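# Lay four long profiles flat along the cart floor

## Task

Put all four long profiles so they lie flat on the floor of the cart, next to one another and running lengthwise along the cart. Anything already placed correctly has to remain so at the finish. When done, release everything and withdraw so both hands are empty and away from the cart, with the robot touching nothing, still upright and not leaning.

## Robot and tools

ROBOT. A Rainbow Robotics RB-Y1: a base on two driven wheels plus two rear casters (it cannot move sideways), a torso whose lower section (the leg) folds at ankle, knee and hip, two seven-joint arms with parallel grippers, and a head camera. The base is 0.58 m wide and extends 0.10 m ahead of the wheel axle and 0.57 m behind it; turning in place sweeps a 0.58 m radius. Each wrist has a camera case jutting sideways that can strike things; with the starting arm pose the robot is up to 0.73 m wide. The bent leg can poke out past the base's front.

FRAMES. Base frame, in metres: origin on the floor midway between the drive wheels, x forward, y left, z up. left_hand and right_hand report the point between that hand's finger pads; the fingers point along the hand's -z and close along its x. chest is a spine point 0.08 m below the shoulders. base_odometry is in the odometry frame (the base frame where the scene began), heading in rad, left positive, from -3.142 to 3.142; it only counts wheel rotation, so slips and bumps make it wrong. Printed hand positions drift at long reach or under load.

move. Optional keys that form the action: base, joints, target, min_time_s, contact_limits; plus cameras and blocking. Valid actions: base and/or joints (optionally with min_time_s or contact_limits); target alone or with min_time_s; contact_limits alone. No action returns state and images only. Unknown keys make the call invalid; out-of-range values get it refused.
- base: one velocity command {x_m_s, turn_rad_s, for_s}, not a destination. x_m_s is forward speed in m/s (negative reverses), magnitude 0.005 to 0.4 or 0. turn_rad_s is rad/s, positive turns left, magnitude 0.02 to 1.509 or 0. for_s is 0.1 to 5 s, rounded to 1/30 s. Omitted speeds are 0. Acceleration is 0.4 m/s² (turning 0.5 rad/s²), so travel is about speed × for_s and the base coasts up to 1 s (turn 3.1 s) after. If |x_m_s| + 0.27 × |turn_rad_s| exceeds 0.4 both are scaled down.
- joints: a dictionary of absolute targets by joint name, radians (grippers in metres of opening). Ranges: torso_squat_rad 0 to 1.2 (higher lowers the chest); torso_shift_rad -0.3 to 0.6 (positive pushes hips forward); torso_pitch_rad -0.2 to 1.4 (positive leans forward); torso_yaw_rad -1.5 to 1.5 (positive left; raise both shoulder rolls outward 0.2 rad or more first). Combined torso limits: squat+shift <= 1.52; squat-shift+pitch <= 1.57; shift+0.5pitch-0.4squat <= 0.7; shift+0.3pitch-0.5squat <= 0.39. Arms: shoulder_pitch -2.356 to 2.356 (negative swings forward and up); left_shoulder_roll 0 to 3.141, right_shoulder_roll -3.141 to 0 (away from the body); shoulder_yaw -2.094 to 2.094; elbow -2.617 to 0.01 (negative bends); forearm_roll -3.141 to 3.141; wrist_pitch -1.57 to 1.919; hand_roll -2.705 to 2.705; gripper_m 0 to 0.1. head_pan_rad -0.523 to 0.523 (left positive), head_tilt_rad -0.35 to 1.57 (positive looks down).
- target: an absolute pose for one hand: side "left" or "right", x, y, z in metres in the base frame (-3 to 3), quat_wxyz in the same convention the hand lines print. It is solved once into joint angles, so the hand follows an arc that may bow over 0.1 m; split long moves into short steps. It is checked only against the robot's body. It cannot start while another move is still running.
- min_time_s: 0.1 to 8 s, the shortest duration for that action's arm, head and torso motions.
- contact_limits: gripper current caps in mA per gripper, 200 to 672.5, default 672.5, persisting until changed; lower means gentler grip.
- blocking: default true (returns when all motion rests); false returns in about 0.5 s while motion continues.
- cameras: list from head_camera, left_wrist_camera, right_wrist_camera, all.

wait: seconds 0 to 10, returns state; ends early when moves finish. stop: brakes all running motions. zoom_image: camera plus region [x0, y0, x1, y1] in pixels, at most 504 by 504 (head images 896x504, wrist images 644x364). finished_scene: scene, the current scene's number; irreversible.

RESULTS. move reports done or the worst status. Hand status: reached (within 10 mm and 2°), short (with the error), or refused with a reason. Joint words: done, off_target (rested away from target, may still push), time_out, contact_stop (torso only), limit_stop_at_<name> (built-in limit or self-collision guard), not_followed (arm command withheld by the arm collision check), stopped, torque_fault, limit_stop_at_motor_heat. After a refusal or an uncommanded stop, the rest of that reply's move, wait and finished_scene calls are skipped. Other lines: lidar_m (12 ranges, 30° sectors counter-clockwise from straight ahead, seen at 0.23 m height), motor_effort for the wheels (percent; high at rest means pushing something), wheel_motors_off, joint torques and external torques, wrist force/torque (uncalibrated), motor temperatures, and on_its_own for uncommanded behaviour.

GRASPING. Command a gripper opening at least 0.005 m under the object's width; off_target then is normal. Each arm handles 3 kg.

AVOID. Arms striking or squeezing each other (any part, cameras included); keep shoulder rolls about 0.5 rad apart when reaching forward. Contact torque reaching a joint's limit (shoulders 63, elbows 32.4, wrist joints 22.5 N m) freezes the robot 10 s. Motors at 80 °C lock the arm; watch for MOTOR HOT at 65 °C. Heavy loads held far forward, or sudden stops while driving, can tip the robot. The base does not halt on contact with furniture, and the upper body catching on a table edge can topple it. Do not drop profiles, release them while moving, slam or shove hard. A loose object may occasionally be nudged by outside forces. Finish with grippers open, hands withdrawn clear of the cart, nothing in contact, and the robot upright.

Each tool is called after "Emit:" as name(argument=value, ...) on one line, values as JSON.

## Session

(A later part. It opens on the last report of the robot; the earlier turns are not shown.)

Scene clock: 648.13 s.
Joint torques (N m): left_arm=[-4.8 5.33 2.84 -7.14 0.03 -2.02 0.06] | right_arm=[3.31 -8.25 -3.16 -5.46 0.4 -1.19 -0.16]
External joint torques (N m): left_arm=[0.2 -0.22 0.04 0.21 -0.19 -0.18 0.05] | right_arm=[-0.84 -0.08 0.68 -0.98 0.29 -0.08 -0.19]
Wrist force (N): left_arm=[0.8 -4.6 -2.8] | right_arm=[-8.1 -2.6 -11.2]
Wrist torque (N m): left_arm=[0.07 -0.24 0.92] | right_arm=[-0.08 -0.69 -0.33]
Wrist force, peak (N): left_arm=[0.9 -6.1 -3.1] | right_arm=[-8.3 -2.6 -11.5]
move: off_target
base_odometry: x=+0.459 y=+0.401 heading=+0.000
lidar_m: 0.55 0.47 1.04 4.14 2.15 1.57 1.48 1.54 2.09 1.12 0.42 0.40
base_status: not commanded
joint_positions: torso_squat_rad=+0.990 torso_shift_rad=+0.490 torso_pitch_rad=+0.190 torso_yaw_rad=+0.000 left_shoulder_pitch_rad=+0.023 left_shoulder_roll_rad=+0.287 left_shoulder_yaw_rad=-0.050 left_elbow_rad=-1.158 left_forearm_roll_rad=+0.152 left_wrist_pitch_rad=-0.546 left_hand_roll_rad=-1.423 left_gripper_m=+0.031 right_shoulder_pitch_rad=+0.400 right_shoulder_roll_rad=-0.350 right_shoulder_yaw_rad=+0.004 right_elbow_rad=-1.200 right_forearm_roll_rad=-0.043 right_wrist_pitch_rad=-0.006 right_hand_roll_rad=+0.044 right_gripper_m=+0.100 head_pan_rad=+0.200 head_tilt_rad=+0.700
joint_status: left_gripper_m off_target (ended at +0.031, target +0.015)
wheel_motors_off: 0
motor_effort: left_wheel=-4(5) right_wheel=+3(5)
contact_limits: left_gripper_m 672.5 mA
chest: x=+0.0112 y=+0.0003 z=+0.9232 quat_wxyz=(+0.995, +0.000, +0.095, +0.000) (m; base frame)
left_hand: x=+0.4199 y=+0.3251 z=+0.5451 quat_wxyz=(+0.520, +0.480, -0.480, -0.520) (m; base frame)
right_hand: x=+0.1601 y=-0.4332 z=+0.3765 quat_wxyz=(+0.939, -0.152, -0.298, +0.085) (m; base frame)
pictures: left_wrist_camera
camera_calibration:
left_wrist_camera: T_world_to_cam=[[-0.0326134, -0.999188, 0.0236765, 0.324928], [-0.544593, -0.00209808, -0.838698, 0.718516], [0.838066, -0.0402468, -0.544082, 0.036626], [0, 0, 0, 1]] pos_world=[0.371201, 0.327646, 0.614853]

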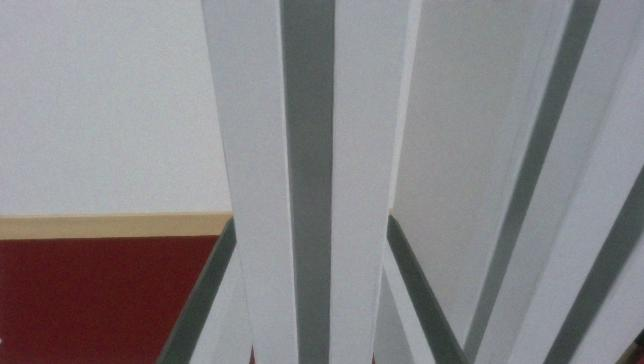

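Emit:
move(target={"side": "left", "x": 0.402, "y": 0.328, "z": 0.58, "quat_wxyz": [0.5196, 0.4797, -0.4797, -0.5196]})

Emit:
move(target={"side": "left", "x": 0.32, "y": 0.335, "z": 0.66, "quat_wxyz": [0.5, 0.5, -0.5, -0.5]}, cameras=["head_camera", "left_wrist_camera"])

Scene clock: 652.70 s.
Joint torques (N m): left_arm=[-6.33 6.54 4.44 -11.69 0.33 -4.07 -0.01] | right_arm=[3.29 -8.84 -3.39 -5.36 0.34 -1.3 -0.29]
External joint torques (N m): left_arm=[-2.96 1.15 1.18 -3.71 0.13 -2.32 -0.02] | right_arm=[-0.86 -0.67 0.45 -0.88 0.23 -0.2 -0.32]
Wrist force (N): left_arm=[-0.5 -15.0 -4.0] | right_arm=[-8.4 -2.7 -11.2]
Wrist torque (N m): left_arm=[0.13 -0.20 0.24] | right_arm=[-0.06 -0.71 -0.34]
Wrist force, peak (N): left_arm=[-0.7 -20.4 -3.4] | right_arm=[-8.4 -2.6 -11.7]
move: done
base_odometry: x=+0.459 y=+0.401 heading=+0.000
lidar_m: 0.55 0.47 1.03 4.14 2.14 1.56 1.48 1.53 2.09 1.12 0.42 0.39
base_status: not commanded
joint_positions: torso_squat_rad=+0.990 torso_shift_rad=+0.490 torso_pitch_rad=+0.190 torso_yaw_rad=+0.000 left_shoulder_pitch_rad=+0.167 left_shoulder_roll_rad=+0.309 left_shoulder_yaw_rad=-0.040 left_elbow_rad=-1.426 left_forearm_roll_rad=+0.159 left_wrist_pitch_rad=-0.423 left_hand_roll_rad=-1.418 left_gripper_m=+0.031 right_shoulder_pitch_rad=+0.400 right_shoulder_roll_rad=-0.350 right_shoulder_yaw_rad=+0.004 right_elbow_rad=-1.200 right_forearm_roll_rad=-0.043 right_wrist_pitch_rad=-0.006 right_hand_roll_rad=+0.044 right_gripper_m=+0.100 head_pan_rad=+0.200 head_tilt_rad=+0.700
joint_status: all done
wheel_motors_off: 0
motor_effort: left_wheel=-4(5) right_wheel=+2(5)
contact_limits: left_gripper_m 672.5 mA
chest: x=+0.0113 y=+0.0003 z=+0.9232 quat_wxyz=(+0.995, +0.000, +0.095, +0.000) (m; base frame)
left_hand: x=+0.4012 y=+0.3279 z=+0.5790 quat_wxyz=(+0.519, +0.480, -0.480, -0.519) (m; base frame)
left_hand_status: reached (checked arc, planned for 0.6 s): 1 mm and 0.1 deg off.
right_hand: x=+0.1601 y=-0.4332 z=+0.3765 quat_wxyz=(+0.939, -0.152, -0.298, +0.085) (m; base frame)
camera_calibration:
head_camera: T_world_to_cam=[[0.139075, -0.990095, -0.0192401, 0.0176435], [-0.73922, -0.0908683, -0.667306, 0.85347], [0.658948, 0.107028, -0.744535, 0.72512], [0, 0, 0, 1]] pos_world=[0.150632, 0.0174137, 1.10974]
left_wrist_camera: T_world_to_cam=[[-0.0337447, -0.999143, 0.0239506, 0.32672], [-0.543235, -0.00177863, -0.839579, 0.736617], [0.838902, -0.0413422, -0.54271, 0.0700706], [0, 0, 0, 1]] pos_world=[0.352399, 0.330647, 0.648651]
right_wrist_camera: T_world_to_cam=[[-0.805024, -0.234557, -0.544903, 0.234127], [-0.314241, 0.947671, 0.0563201, 0.469865], [0.503179, 0.21657, -0.836605, 0.402329], [0, 0, 0, 1]] pos_world=[0.133685, -0.477494, 0.437705]

Scene clock: 653.80 s.
Joint torques (N m): left_arm=[-1.3 5.13 4.83 -12.24 0.12 -4.38 0.28] | right_arm=[3.25 -9.37 -3.28 -5.22 0.43 -1.15 -0.18]
External joint torques (N m): left_arm=[-2.88 0.23 1.09 -4.04 -0.1 -2.6 0.26] | right_arm=[-0.9 -1.19 0.56 -0.74 0.32 -0.05 -0.21]
Wrist force (N): left_arm=[-0.8 -15.1 -2.4] | right_arm=[-8.3 -2.6 -11.3]
Wrist torque (N m): left_arm=[-0.06 -0.23 0.07] | right_arm=[-0.07 -0.69 -0.34]
Wrist force, peak (N): left_arm=[-1.9 -18.0 -2.8] | right_arm=[-8.5 -2.4 -11.6]
move: done
base_odometry: x=+0.459 y=+0.401 heading=+0.000
lidar_m: 0.54 0.46 0.48 4.15 2.15 1.57 1.48 1.53 2.10 1.11 0.42 0.40
base_status: not commanded
joint_positions: torso_squat_rad=+0.990 torso_shift_rad=+0.490 torso_pitch_rad=+0.190 torso_yaw_rad=+0.000 left_shoulder_pitch_rad=+0.538 left_shoulder_roll_rad=+0.349 left_shoulder_yaw_rad=-0.010 left_elbow_rad=-1.868 left_forearm_roll_rad=+0.176 left_wrist_pitch_rad=-0.425 left_hand_roll_rad=-1.395 left_gripper_m=+0.031 right_shoulder_pitch_rad=+0.400 right_shoulder_roll_rad=-0.350 right_shoulder_yaw_rad=+0.004 right_elbow_rad=-1.200 right_forearm_roll_rad=-0.043 right_wrist_pitch_rad=-0.006 right_hand_roll_rad=+0.044 right_gripper_m=+0.100 head_pan_rad=+0.200 head_tilt_rad=+0.700
joint_status: all done
wheel_motors_off: 0
motor_effort: left_wheel=-3(4) right_wheel=+5(6)
contact_limits: left_gripper_m 672.5 mA
chest: x=+0.0113 y=+0.0003 z=+0.9232 quat_wxyz=(+0.995, +0.000, +0.095, +0.000) (m; base frame)
left_hand: x=+0.3199 y=+0.3350 z=+0.6591 quat_wxyz=(+0.500, +0.500, -0.500, -0.500) (m; base frame)
left_hand_status: reached (checked arc, planned for 0.8 s): 1 mm and 0.0 deg off.
right_hand: x=+0.1601 y=-0.4332 z=+0.3765 quat_wxyz=(+0.939, -0.152, -0.298, +0.085) (m; base frame)
pictures: head_camera, left_wrist_camera
camera_calibration:
head_camera: T_world_to_cam=[[0.139075, -0.990095, -0.0192401, 0.0176435], [-0.73922, -0.0908683, -0.667306, 0.85347], [0.658948, 0.107028, -0.744535, 0.72512], [0, 0, 0, 1]] pos_world=[0.150632, 0.0174137, 1.10974]
left_wrist_camera: T_world_to_cam=[[-0.0344738, -0.999184, 0.0210676, 0.331167], [-0.47653, -0.00209561, -0.879156, 0.764623], [0.878482, -0.0403472, -0.476069, 0.12509], [0, 0, 0, 1]] pos_world=[0.265893, 0.337546, 0.724797]

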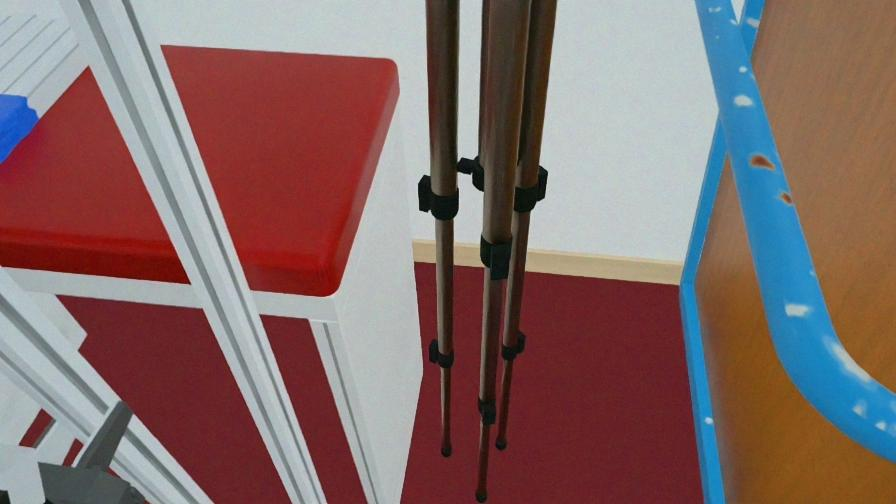

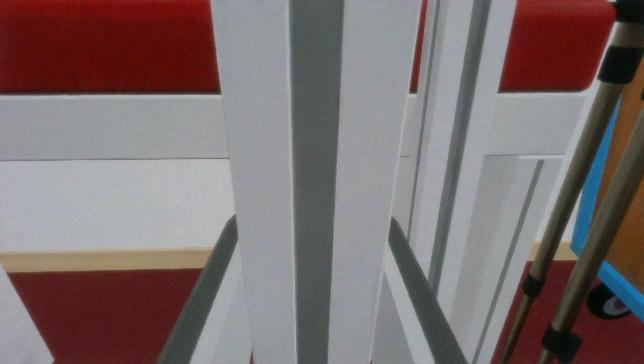

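Emit:
move(base={"x_m_s": -0.3, "for_s": 1.533})

Emit:
move(base={"turn_rad_s": -0.785, "for_s": 2.0})

Emit:
move(base={"x_m_s": 0.35, "for_s": 3.067}, joints={"torso_squat_rad": 0.5, "torso_shift_rad": 0.3, "torso_pitch_rad": 0.1})

Emit:
move(base={"turn_rad_s": 0.785, "for_s": 2.0}, joints={"head_pan_rad": 0.0, "head_tilt_rad": 0.8})

Emit:
move(target={"side": "left", "x": 0.38, "y": 0.29, "z": 0.98, "quat_wxyz": [0.7071, 0, -0.7071, 0]}, min_time_s=2.0)

Emit:
move(joints={"left_shoulder_pitch_rad": -0.922, "left_shoulder_roll_rad": 0.826, "left_shoulder_yaw_rad": -0.596, "left_elbow_rad": -1.889, "left_forearm_roll_rad": 0.637, "left_wrist_pitch_rad": 1.526, "left_hand_roll_rad": 0.929}, min_time_s=2.5, cameras=["head_camera", "left_wrist_camera"])

Scene clock: 667.80 s.
Joint torques (N m): left_arm=[-1.37 5.98 5.18 -12.27 0.32 -4.56 0.28] | right_arm=[2.83 -8.6 -3.77 -5.35 0.36 -1.24 -0.13]
External joint torques (N m): left_arm=[-2.94 1.08 1.44 -4.07 0.1 -2.74 0.27] | right_arm=[-1.33 -0.42 0.08 -0.87 0.25 -0.14 -0.16]
Wrist force (N): left_arm=[-0.8 -15.4 -2.8] | right_arm=[-8.4 -2.7 -11.3]
Wrist torque (N m): left_arm=[-0.11 -0.23 0.27] | right_arm=[-0.06 -0.69 -0.33]
Wrist force, peak (N): left_arm=[-0.8 -15.6 -4.1] | right_arm=[-8.5 -2.5 -11.7]
move: done
base_odometry: x=-0.001 y=+0.401 heading=-0.001
lidar_m: 0.95 0.47 0.48 4.21 1.49 1.08 1.02 1.07 1.44 3.88 1.08 0.80
base_status: done (sent for 1.53 of 1.53 s)
joint_positions: torso_squat_rad=+0.990 torso_shift_rad=+0.490 torso_pitch_rad=+0.190 torso_yaw_rad=+0.000 left_shoulder_pitch_rad=+0.538 left_shoulder_roll_rad=+0.349 left_shoulder_yaw_rad=-0.010 left_elbow_rad=-1.868 left_forearm_roll_rad=+0.176 left_wrist_pitch_rad=-0.425 left_hand_roll_rad=-1.395 left_gripper_m=+0.031 right_shoulder_pitch_rad=+0.400 right_shoulder_roll_rad=-0.350 right_shoulder_yaw_rad=+0.004 right_elbow_rad=-1.200 right_forearm_roll_rad=-0.043 right_wrist_pitch_rad=-0.006 right_hand_roll_rad=+0.044 right_gripper_m=+0.100 head_pan_rad=+0.200 head_tilt_rad=+0.700
joint_status: not commanded
wheel_motors_off: 0
motor_effort: left_wheel=-7(28) right_wheel=+10(36)
contact_limits: left_gripper_m 672.5 mA
chest: x=+0.0113 y=+0.0003 z=+0.9232 quat_wxyz=(+0.995, +0.000, +0.095, +0.000) (m; base frame)
left_hand: x=+0.3199 y=+0.3350 z=+0.6592 quat_wxyz=(+0.500, +0.500, -0.500, -0.500) (m; base frame)
right_hand: x=+0.1600 y=-0.4332 z=+0.3765 quat_wxyz=(+0.939, -0.152, -0.298, +0.085) (m; base frame)
camera_calibration:
head_camera: T_world_to_cam=[[0.139075, -0.990095, -0.0192401, 0.0176435], [-0.73922, -0.0908683, -0.667306, 0.85347], [0.658948, 0.107028, -0.744535, 0.72512], [0, 0, 0, 1]] pos_world=[0.150632, 0.0174137, 1.10974]
left_wrist_camera: T_world_to_cam=[[-0.0344748, -0.999184, 0.0210638, 0.33117], [-0.476412, -0.00209725, -0.87922, 0.764638], [0.878546, -0.040346, -0.47595, 0.124987], [0, 0, 0, 1]] pos_world=[0.265893, 0.337546, 0.724797]
right_wrist_camera: T_world_to_cam=[[-0.805117, -0.234511, -0.544785, 0.234029], [-0.314191, 0.947684, 0.0563854, 0.469804], [0.503061, 0.216563, -0.836678, 0.402424], [0, 0, 0, 1]] pos_world=[0.133585, -0.477494, 0.437704]

Scene clock: 671.70 s.
Joint torques (N m): left_arm=[-1.32 5.79 4.74 -12.66 0.2 -4.48 0.01] | right_arm=[3.1 -8.61 -3.22 -5.55 0.4 -1.03 -0.3]
External joint torques (N m): left_arm=[-2.9 0.89 1 -4.45 -0.02 -2.66 0] | right_arm=[-1.05 -0.44 0.63 -1.07 0.29 0.07 -0.33]
Wrist force (N): left_arm=[-0.9 -15.2 -2.7] | right_arm=[-8.3 -2.5 -11.4]
Wrist torque (N m): left_arm=[-0.01 -0.23 0.24] | right_arm=[-0.10 -0.72 -0.34]
Wrist force, peak (N): left_arm=[-1.1 -15.7 -3.2] | right_arm=[-8.5 -2.7 -11.6]
move: done
base_odometry: x=-0.001 y=+0.401 heading=-1.570
lidar_m: 3.83 0.47 0.47 0.96 0.91 1.32 4.15 1.48 1.07 1.02 1.06 1.43
base_status: done (sent for 2 of 2 s)
joint_positions: torso_squat_rad=+0.990 torso_shift_rad=+0.490 torso_pitch_rad=+0.190 torso_yaw_rad=+0.000 left_shoulder_pitch_rad=+0.538 left_shoulder_roll_rad=+0.349 left_shoulder_yaw_rad=-0.010 left_elbow_rad=-1.868 left_forearm_roll_rad=+0.176 left_wrist_pitch_rad=-0.425 left_hand_roll_rad=-1.395 left_gripper_m=+0.031 right_shoulder_pitch_rad=+0.400 right_shoulder_roll_rad=-0.350 right_shoulder_yaw_rad=+0.004 right_elbow_rad=-1.200 right_forearm_roll_rad=-0.043 right_wrist_pitch_rad=-0.006 right_hand_roll_rad=+0.044 right_gripper_m=+0.100 head_pan_rad=+0.200 head_tilt_rad=+0.700
joint_status: not commanded
wheel_motors_off: 0
motor_effort: left_wheel=+11(45) right_wheel=+2(43)
contact_limits: left_gripper_m 672.5 mA
chest: x=+0.0113 y=+0.0003 z=+0.9232 quat_wxyz=(+0.995, +0.000, +0.095, +0.000) (m; base frame)
left_hand: x=+0.3199 y=+0.3350 z=+0.6592 quat_wxyz=(+0.500, +0.500, -0.500, -0.500) (m; base frame)
right_hand: x=+0.1601 y=-0.4332 z=+0.3765 quat_wxyz=(+0.939, -0.152, -0.298, +0.085) (m; base frame)
camera_calibration:
head_camera: T_world_to_cam=[[0.139075, -0.990095, -0.0192401, 0.0176435], [-0.73922, -0.0908683, -0.667306, 0.85347], [0.658948, 0.107028, -0.744535, 0.72512], [0, 0, 0, 1]] pos_world=[0.150632, 0.0174137, 1.10974]
left_wrist_camera: T_world_to_cam=[[-0.0344748, -0.999184, 0.0210638, 0.33117], [-0.476412, -0.00209725, -0.87922, 0.764638], [0.878546, -0.040346, -0.47595, 0.124987], [0, 0, 0, 1]] pos_world=[0.265893, 0.337546, 0.724797]
right_wrist_camera: T_world_to_cam=[[-0.805052, -0.234569, -0.544857, 0.234104], [-0.314239, 0.947672, 0.0563149, 0.469867], [0.503136, 0.216551, -0.836636, 0.402339], [0, 0, 0, 1]] pos_world=[0.133685, -0.477494, 0.437705]

Scene clock: 676.03 s.
Joint torques (N m): left_arm=[-2.15 5.53 4.58 -12.23 0.36 -4.14 0.29] | right_arm=[2 -8.57 -3.35 -5.97 0.3 -1.51 -0.22]
External joint torques (N m): left_arm=[-2.11 0.56 0.8 -3.68 0.14 -2.34 0.28] | right_arm=[0.13 -0.27 0.52 -0.69 0.17 -0.28 -0.25]
Wrist force (N): left_arm=[-0.9 -15.4 -1.8] | right_arm=[-8.3 -2.4 -11.4]
Wrist torque (N m): left_arm=[-0.20 -0.25 0.25] | right_arm=[-0.05 -0.68 -0.37]
Wrist force, peak (N): left_arm=[-0.5 -16.4 -1.8] | right_arm=[-8.8 -2.5 -11.7]
move: done
base_odometry: x=+0.000 y=-0.672 heading=-1.570
lidar_m: 3.77 2.23 0.78 0.75 0.79 1.10 4.12 1.45 1.05 1.01 1.05 1.42
base_status: done (sent for 3.07 of 3.07 s)
joint_positions: torso_squat_rad=+0.500 torso_shift_rad=+0.300 torso_pitch_rad=+0.100 torso_yaw_rad=+0.000 left_shoulder_pitch_rad=+0.538 left_shoulder_roll_rad=+0.349 left_shoulder_yaw_rad=-0.010 left_elbow_rad=-1.868 left_forearm_roll_rad=+0.176 left_wrist_pitch_rad=-0.425 left_hand_roll_rad=-1.395 left_gripper_m=+0.031 right_shoulder_pitch_rad=+0.400 right_shoulder_roll_rad=-0.350 right_shoulder_yaw_rad=+0.004 right_elbow_rad=-1.200 right_forearm_roll_rad=-0.043 right_wrist_pitch_rad=-0.006 right_hand_roll_rad=+0.044 right_gripper_m=+0.100 head_pan_rad=+0.200 head_tilt_rad=+0.700
joint_status: all done
wheel_motors_off: 0
motor_effort: left_wheel=-4(49) right_wheel=+1(35)
contact_limits: left_gripper_m 672.5 mA
chest: x=-0.0153 y=+0.0004 z=+1.1752 quat_wxyz=(+0.999, +0.000, +0.050, +0.000) (m; base frame)
left_hand: x=+0.3158 y=+0.3350 z=+0.9399 quat_wxyz=(+0.477, +0.522, -0.522, -0.477) (m; base frame)
right_hand: x=+0.1820 y=-0.4331 z=+0.6441 quat_wxyz=(+0.924, -0.156, -0.340, +0.078) (m; base frame)
camera_calibration:
head_camera: T_world_to_cam=[[0.14024, -0.990095, -0.00669425, 0.0114671], [-0.67643, -0.09087, -0.73088, 1.0776], [0.723032, 0.107027, -0.682474, 0.858302], [0, 0, 0, 1]] pos_world=[0.106733, 0.0174137, 1.37344]
left_wrist_camera: T_world_to_cam=[[-0.0363577, -0.99918, 0.0178302, 0.328841], [-0.395628, -0.00199297, -0.918409, 1.02077], [0.917691, -0.0404453, -0.395231, 0.174063], [0, 0, 0, 1]] pos_world=[0.256064, 0.337646, 1.00041]
right_wrist_camera: T_world_to_cam=[[-0.752816, -0.234638, -0.61499, 0.433125], [-0.318143, 0.947632, 0.0278904, 0.480564], [0.57624, 0.216651, -0.788042, 0.570607], [0, 0, 0, 1]] pos_world=[0.150145, -0.477393, 0.702627]

Scene clock: 679.93 s.
Joint torques (N m): left_arm=[-1.87 5.26 4.86 -12.46 0.28 -4.18 0.04] | right_arm=[1.36 -9.05 -3.21 -6.21 0.37 -1.44 -0.27]
External joint torques (N m): left_arm=[-1.83 0.29 1.08 -3.9 0.06 -2.38 0.03] | right_arm=[-0.51 -0.75 0.66 -0.93 0.24 -0.21 -0.3]
Wrist force (N): left_arm=[-1.0 -15.4 -1.3] | right_arm=[-8.6 -2.3 -11.4]
Wrist torque (N m): left_arm=[-0.01 -0.23 0.29] | right_arm=[-0.06 -0.71 -0.38]
Wrist force, peak (N): left_arm=[-0.9 -15.5 -2.4] | right_arm=[-8.6 -2.5 -11.5]
move: done
base_odometry: x=-0.001 y=-0.672 heading=-0.001
lidar_m: 0.74 0.78 1.07 4.13 1.47 1.07 1.00 1.06 1.42 3.83 2.23 0.76
base_status: done (sent for 2 of 2 s)
joint_positions: torso_squat_rad=+0.500 torso_shift_rad=+0.300 torso_pitch_rad=+0.100 torso_yaw_rad=+0.000 left_shoulder_pitch_rad=+0.538 left_shoulder_roll_rad=+0.349 left_shoulder_yaw_rad=-0.010 left_elbow_rad=-1.868 left_forearm_roll_rad=+0.176 left_wrist_pitch_rad=-0.425 left_hand_roll_rad=-1.395 left_gripper_m=+0.031 right_shoulder_pitch_rad=+0.400 right_shoulder_roll_rad=-0.350 right_shoulder_yaw_rad=+0.004 right_elbow_rad=-1.200 right_forearm_roll_rad=-0.043 right_wrist_pitch_rad=-0.006 right_hand_roll_rad=+0.044 right_gripper_m=+0.100 head_pan_rad=+0.000 head_tilt_rad=+0.800
joint_status: all done
wheel_motors_off: 0
motor_effort: left_wheel=+1(39) right_wheel=+14(41)
contact_limits: left_gripper_m 672.5 mA
chest: x=-0.0153 y=+0.0004 z=+1.1752 quat_wxyz=(+0.999, +0.000, +0.050, +0.000) (m; base frame)
left_hand: x=+0.3158 y=+0.3350 z=+0.9399 quat_wxyz=(+0.477, +0.522, -0.522, -0.477) (m; base frame)
right_hand: x=+0.1819 y=-0.4332 z=+0.6440 quat_wxyz=(+0.924, -0.156, -0.340, +0.078) (m; base frame)
camera_calibration:
head_camera: T_world_to_cam=[[-0.0566945, -0.998209, 0.0191145, -0.0186483], [-0.751841, 0.0300892, -0.658658, 0.980486], [0.656903, -0.0517134, -0.7522, 0.95583], [0, 0, 0, 1]] pos_world=[0.108225, 0.00131217, 1.36514]
left_wrist_camera: T_world_to_cam=[[-0.0363196, -0.999179, 0.0179227, 0.328739], [-0.39563, -0.00209287, -0.918407, 1.0208], [0.917691, -0.040447, -0.39523, 0.174063], [0, 0, 0, 1]] pos_world=[0.256064, 0.337646, 1.00041]
right_wrist_camera: T_world_to_cam=[[-0.752936, -0.234593, -0.614861, 0.433074], [-0.318042, 0.947666, 0.0278912, 0.480565], [0.57614, 0.216552, -0.788142, 0.570645], [0, 0, 0, 1]] pos_world=[0.150145, -0.477394, 0.702626]

Scene clock: 682.27 s.
Joint torques (N m): left_arm=[-6.53 2.29 4.26 -14.35 0 -3.48 0.17] | right_arm=[1.67 -9.32 -3.35 -6.12 0.25 -1.52 -0.16]
External joint torques (N m): left_arm=[-3.44 -0.87 1.71 -4.58 0.01 -2.01 0.22] | right_arm=[-0.2 -1.02 0.51 -0.85 0.12 -0.29 -0.19]
Wrist force (N): left_arm=[-16.4 0.0 -2.3] | right_arm=[-8.6 -2.3 -11.4]
Wrist torque (N m): left_arm=[-0.26 -0.39 0.39] | right_arm=[-0.08 -0.71 -0.38]
Wrist force, peak (N): left_arm=[-16.7 -1.2 -2.4] | right_arm=[-8.7 -2.6 -11.5]
move: done
base_odometry: x=-0.001 y=-0.672 heading=-0.001
lidar_m: 0.74 0.78 1.08 4.13 1.45 1.07 1.01 1.05 1.43 3.83 2.21 0.77
base_status: not commanded
joint_positions: torso_squat_rad=+0.500 torso_shift_rad=+0.300 torso_pitch_rad=+0.100 torso_yaw_rad=+0.000 left_shoulder_pitch_rad=+0.386 left_shoulder_roll_rad=+0.217 left_shoulder_yaw_rad=+0.003 left_elbow_rad=-2.076 left_forearm_roll_rad=+0.884 left_wrist_pitch_rad=+0.040 left_hand_roll_rad=-0.653 left_gripper_m=+0.030 right_shoulder_pitch_rad=+0.400 right_shoulder_roll_rad=-0.350 right_shoulder_yaw_rad=+0.004 right_elbow_rad=-1.200 right_forearm_roll_rad=-0.043 right_wrist_pitch_rad=-0.006 right_hand_roll_rad=+0.044 right_gripper_m=+0.100 head_pan_rad=+0.000 head_tilt_rad=+0.800
joint_status: all done
wheel_motors_off: 0
motor_effort: left_wheel=+1(2) right_wheel=+11(15)
contact_limits: left_gripper_m 672.5 mA
chest: x=-0.0153 y=+0.0004 z=+1.1752 quat_wxyz=(+0.999, +0.000, +0.050, +0.000) (m; base frame)
left_hand: x=+0.3796 y=+0.2899 z=+0.9790 quat_wxyz=(+0.708, +0.000, -0.706, +0.000) (m; base frame)
left_hand_status: reached (checked arc, planned for 2.0 s): 1 mm and 0.1 deg off.
right_hand: x=+0.1819 y=-0.4332 z=+0.6440 quat_wxyz=(+0.924, -0.156, -0.340, +0.078) (m; base frame)
camera_calibration:
head_camera: T_world_to_cam=[[-0.0566945, -0.998209, 0.0191145, -0.0186483], [-0.751841, 0.0300892, -0.658658, 0.980486], [0.656903, -0.0517134, -0.7522, 0.95583], [0, 0, 0, 1]] pos_world=[0.108225, 0.00131217, 1.36514]
left_wrist_camera: T_world_to_cam=[[-0.032608, 0.020753, 0.999253, -0.972488], [-0.476184, -0.879341, 0.00272362, 0.464984], [0.878741, -0.47574, 0.0385558, -0.154632], [0, 0, 0, 1]] pos_world=[0.325588, 0.355497, 0.976457]
right_wrist_camera: T_world_to_cam=[[-0.752936, -0.234593, -0.614861, 0.433074], [-0.318042, 0.947666, 0.0278912, 0.480565], [0.57614, 0.216552, -0.788142, 0.570645], [0, 0, 0, 1]] pos_world=[0.150145, -0.477394, 0.702626]

Scene clock: 685.07 s.
Joint torques (N m): left_arm=[-22.72 8.33 10.38 -5.53 -2.05 -1.61 -0.06] | right_arm=[1.28 -8.91 -3.43 -6.09 0.4 -1.23 -0.11]
External joint torques (N m): left_arm=[-5.36 0.96 1.19 -1.9 -1.13 -0.82 -0.02] | right_arm=[-0.6 -0.61 0.43 -0.81 0.27 0 -0.14]
Wrist force (N): left_arm=[-10.0 -0.4 -14.6] | right_arm=[-8.5 -2.5 -11.2]
Wrist torque (N m): left_arm=[-0.72 -0.24 0.33] | right_arm=[-0.04 -0.69 -0.37]
Wrist force, peak (N): left_arm=[-12.5 3.2 -13.0] | right_arm=[-8.7 -2.4 -11.4]
move: done
base_odometry: x=-0.001 y=-0.672 heading=-0.001
lidar_m: 0.74 0.78 1.09 4.12 1.47 1.06 1.00 1.05 1.42 3.82 2.21 0.77
base_status: not commanded
joint_positions: torso_squat_rad=+0.500 torso_shift_rad=+0.300 torso_pitch_rad=+0.100 torso_yaw_rad=+0.000 left_shoulder_pitch_rad=-0.921 left_shoulder_roll_rad=+0.826 left_shoulder_yaw_rad=-0.597 left_elbow_rad=-1.889 left_forearm_roll_rad=+0.637 left_wrist_pitch_rad=+1.526 left_hand_roll_rad=+0.929 left_gripper_m=+0.031 right_shoulder_pitch_rad=+0.400 right_shoulder_roll_rad=-0.350 right_shoulder_yaw_rad=+0.004 right_elbow_rad=-1.200 right_forearm_roll_rad=-0.043 right_wrist_pitch_rad=-0.006 right_hand_roll_rad=+0.044 right_gripper_m=+0.100 head_pan_rad=+0.000 head_tilt_rad=+0.800
joint_status: all done
wheel_motors_off: 0
motor_effort: left_wheel=+1(2) right_wheel=+14(16)
contact_limits: left_gripper_m 672.5 mA
chest: x=-0.0153 y=+0.0004 z=+1.1752 quat_wxyz=(+0.999, +0.000, +0.050, +0.000) (m; base frame)
left_hand: x=+0.4991 y=+0.1770 z=+1.0485 quat_wxyz=(+0.940, +0.000, -0.340, +0.000) (m; base frame)
right_hand: x=+0.1819 y=-0.4332 z=+0.6440 quat_wxyz=(+0.924, -0.156, -0.340, +0.078) (m; base frame)
pictures: head_camera, left_wrist_camera
camera_calibration:
head_camera: T_world_to_cam=[[-0.0566945, -0.998209, 0.0191145, -0.0186483], [-0.751841, 0.0300892, -0.658658, 0.980486], [0.656903, -0.0517134, -0.7522, 0.95583], [0, 0, 0, 1]] pos_world=[0.108225, 0.00131217, 1.36514]
left_wrist_camera: T_world_to_cam=[[0.745644, 0.0201026, 0.666041, -1.07465], [-0.304214, -0.879027, 0.367104, -0.0455747], [0.592848, -0.476348, -0.649326, 0.548039], [0, 0, 0, 1]] pos_world=[0.462537, 0.242599, 1.08835]

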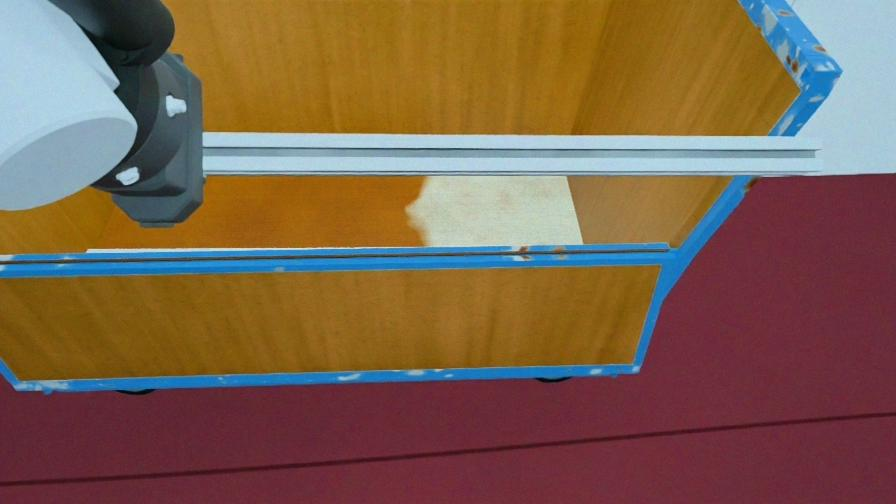

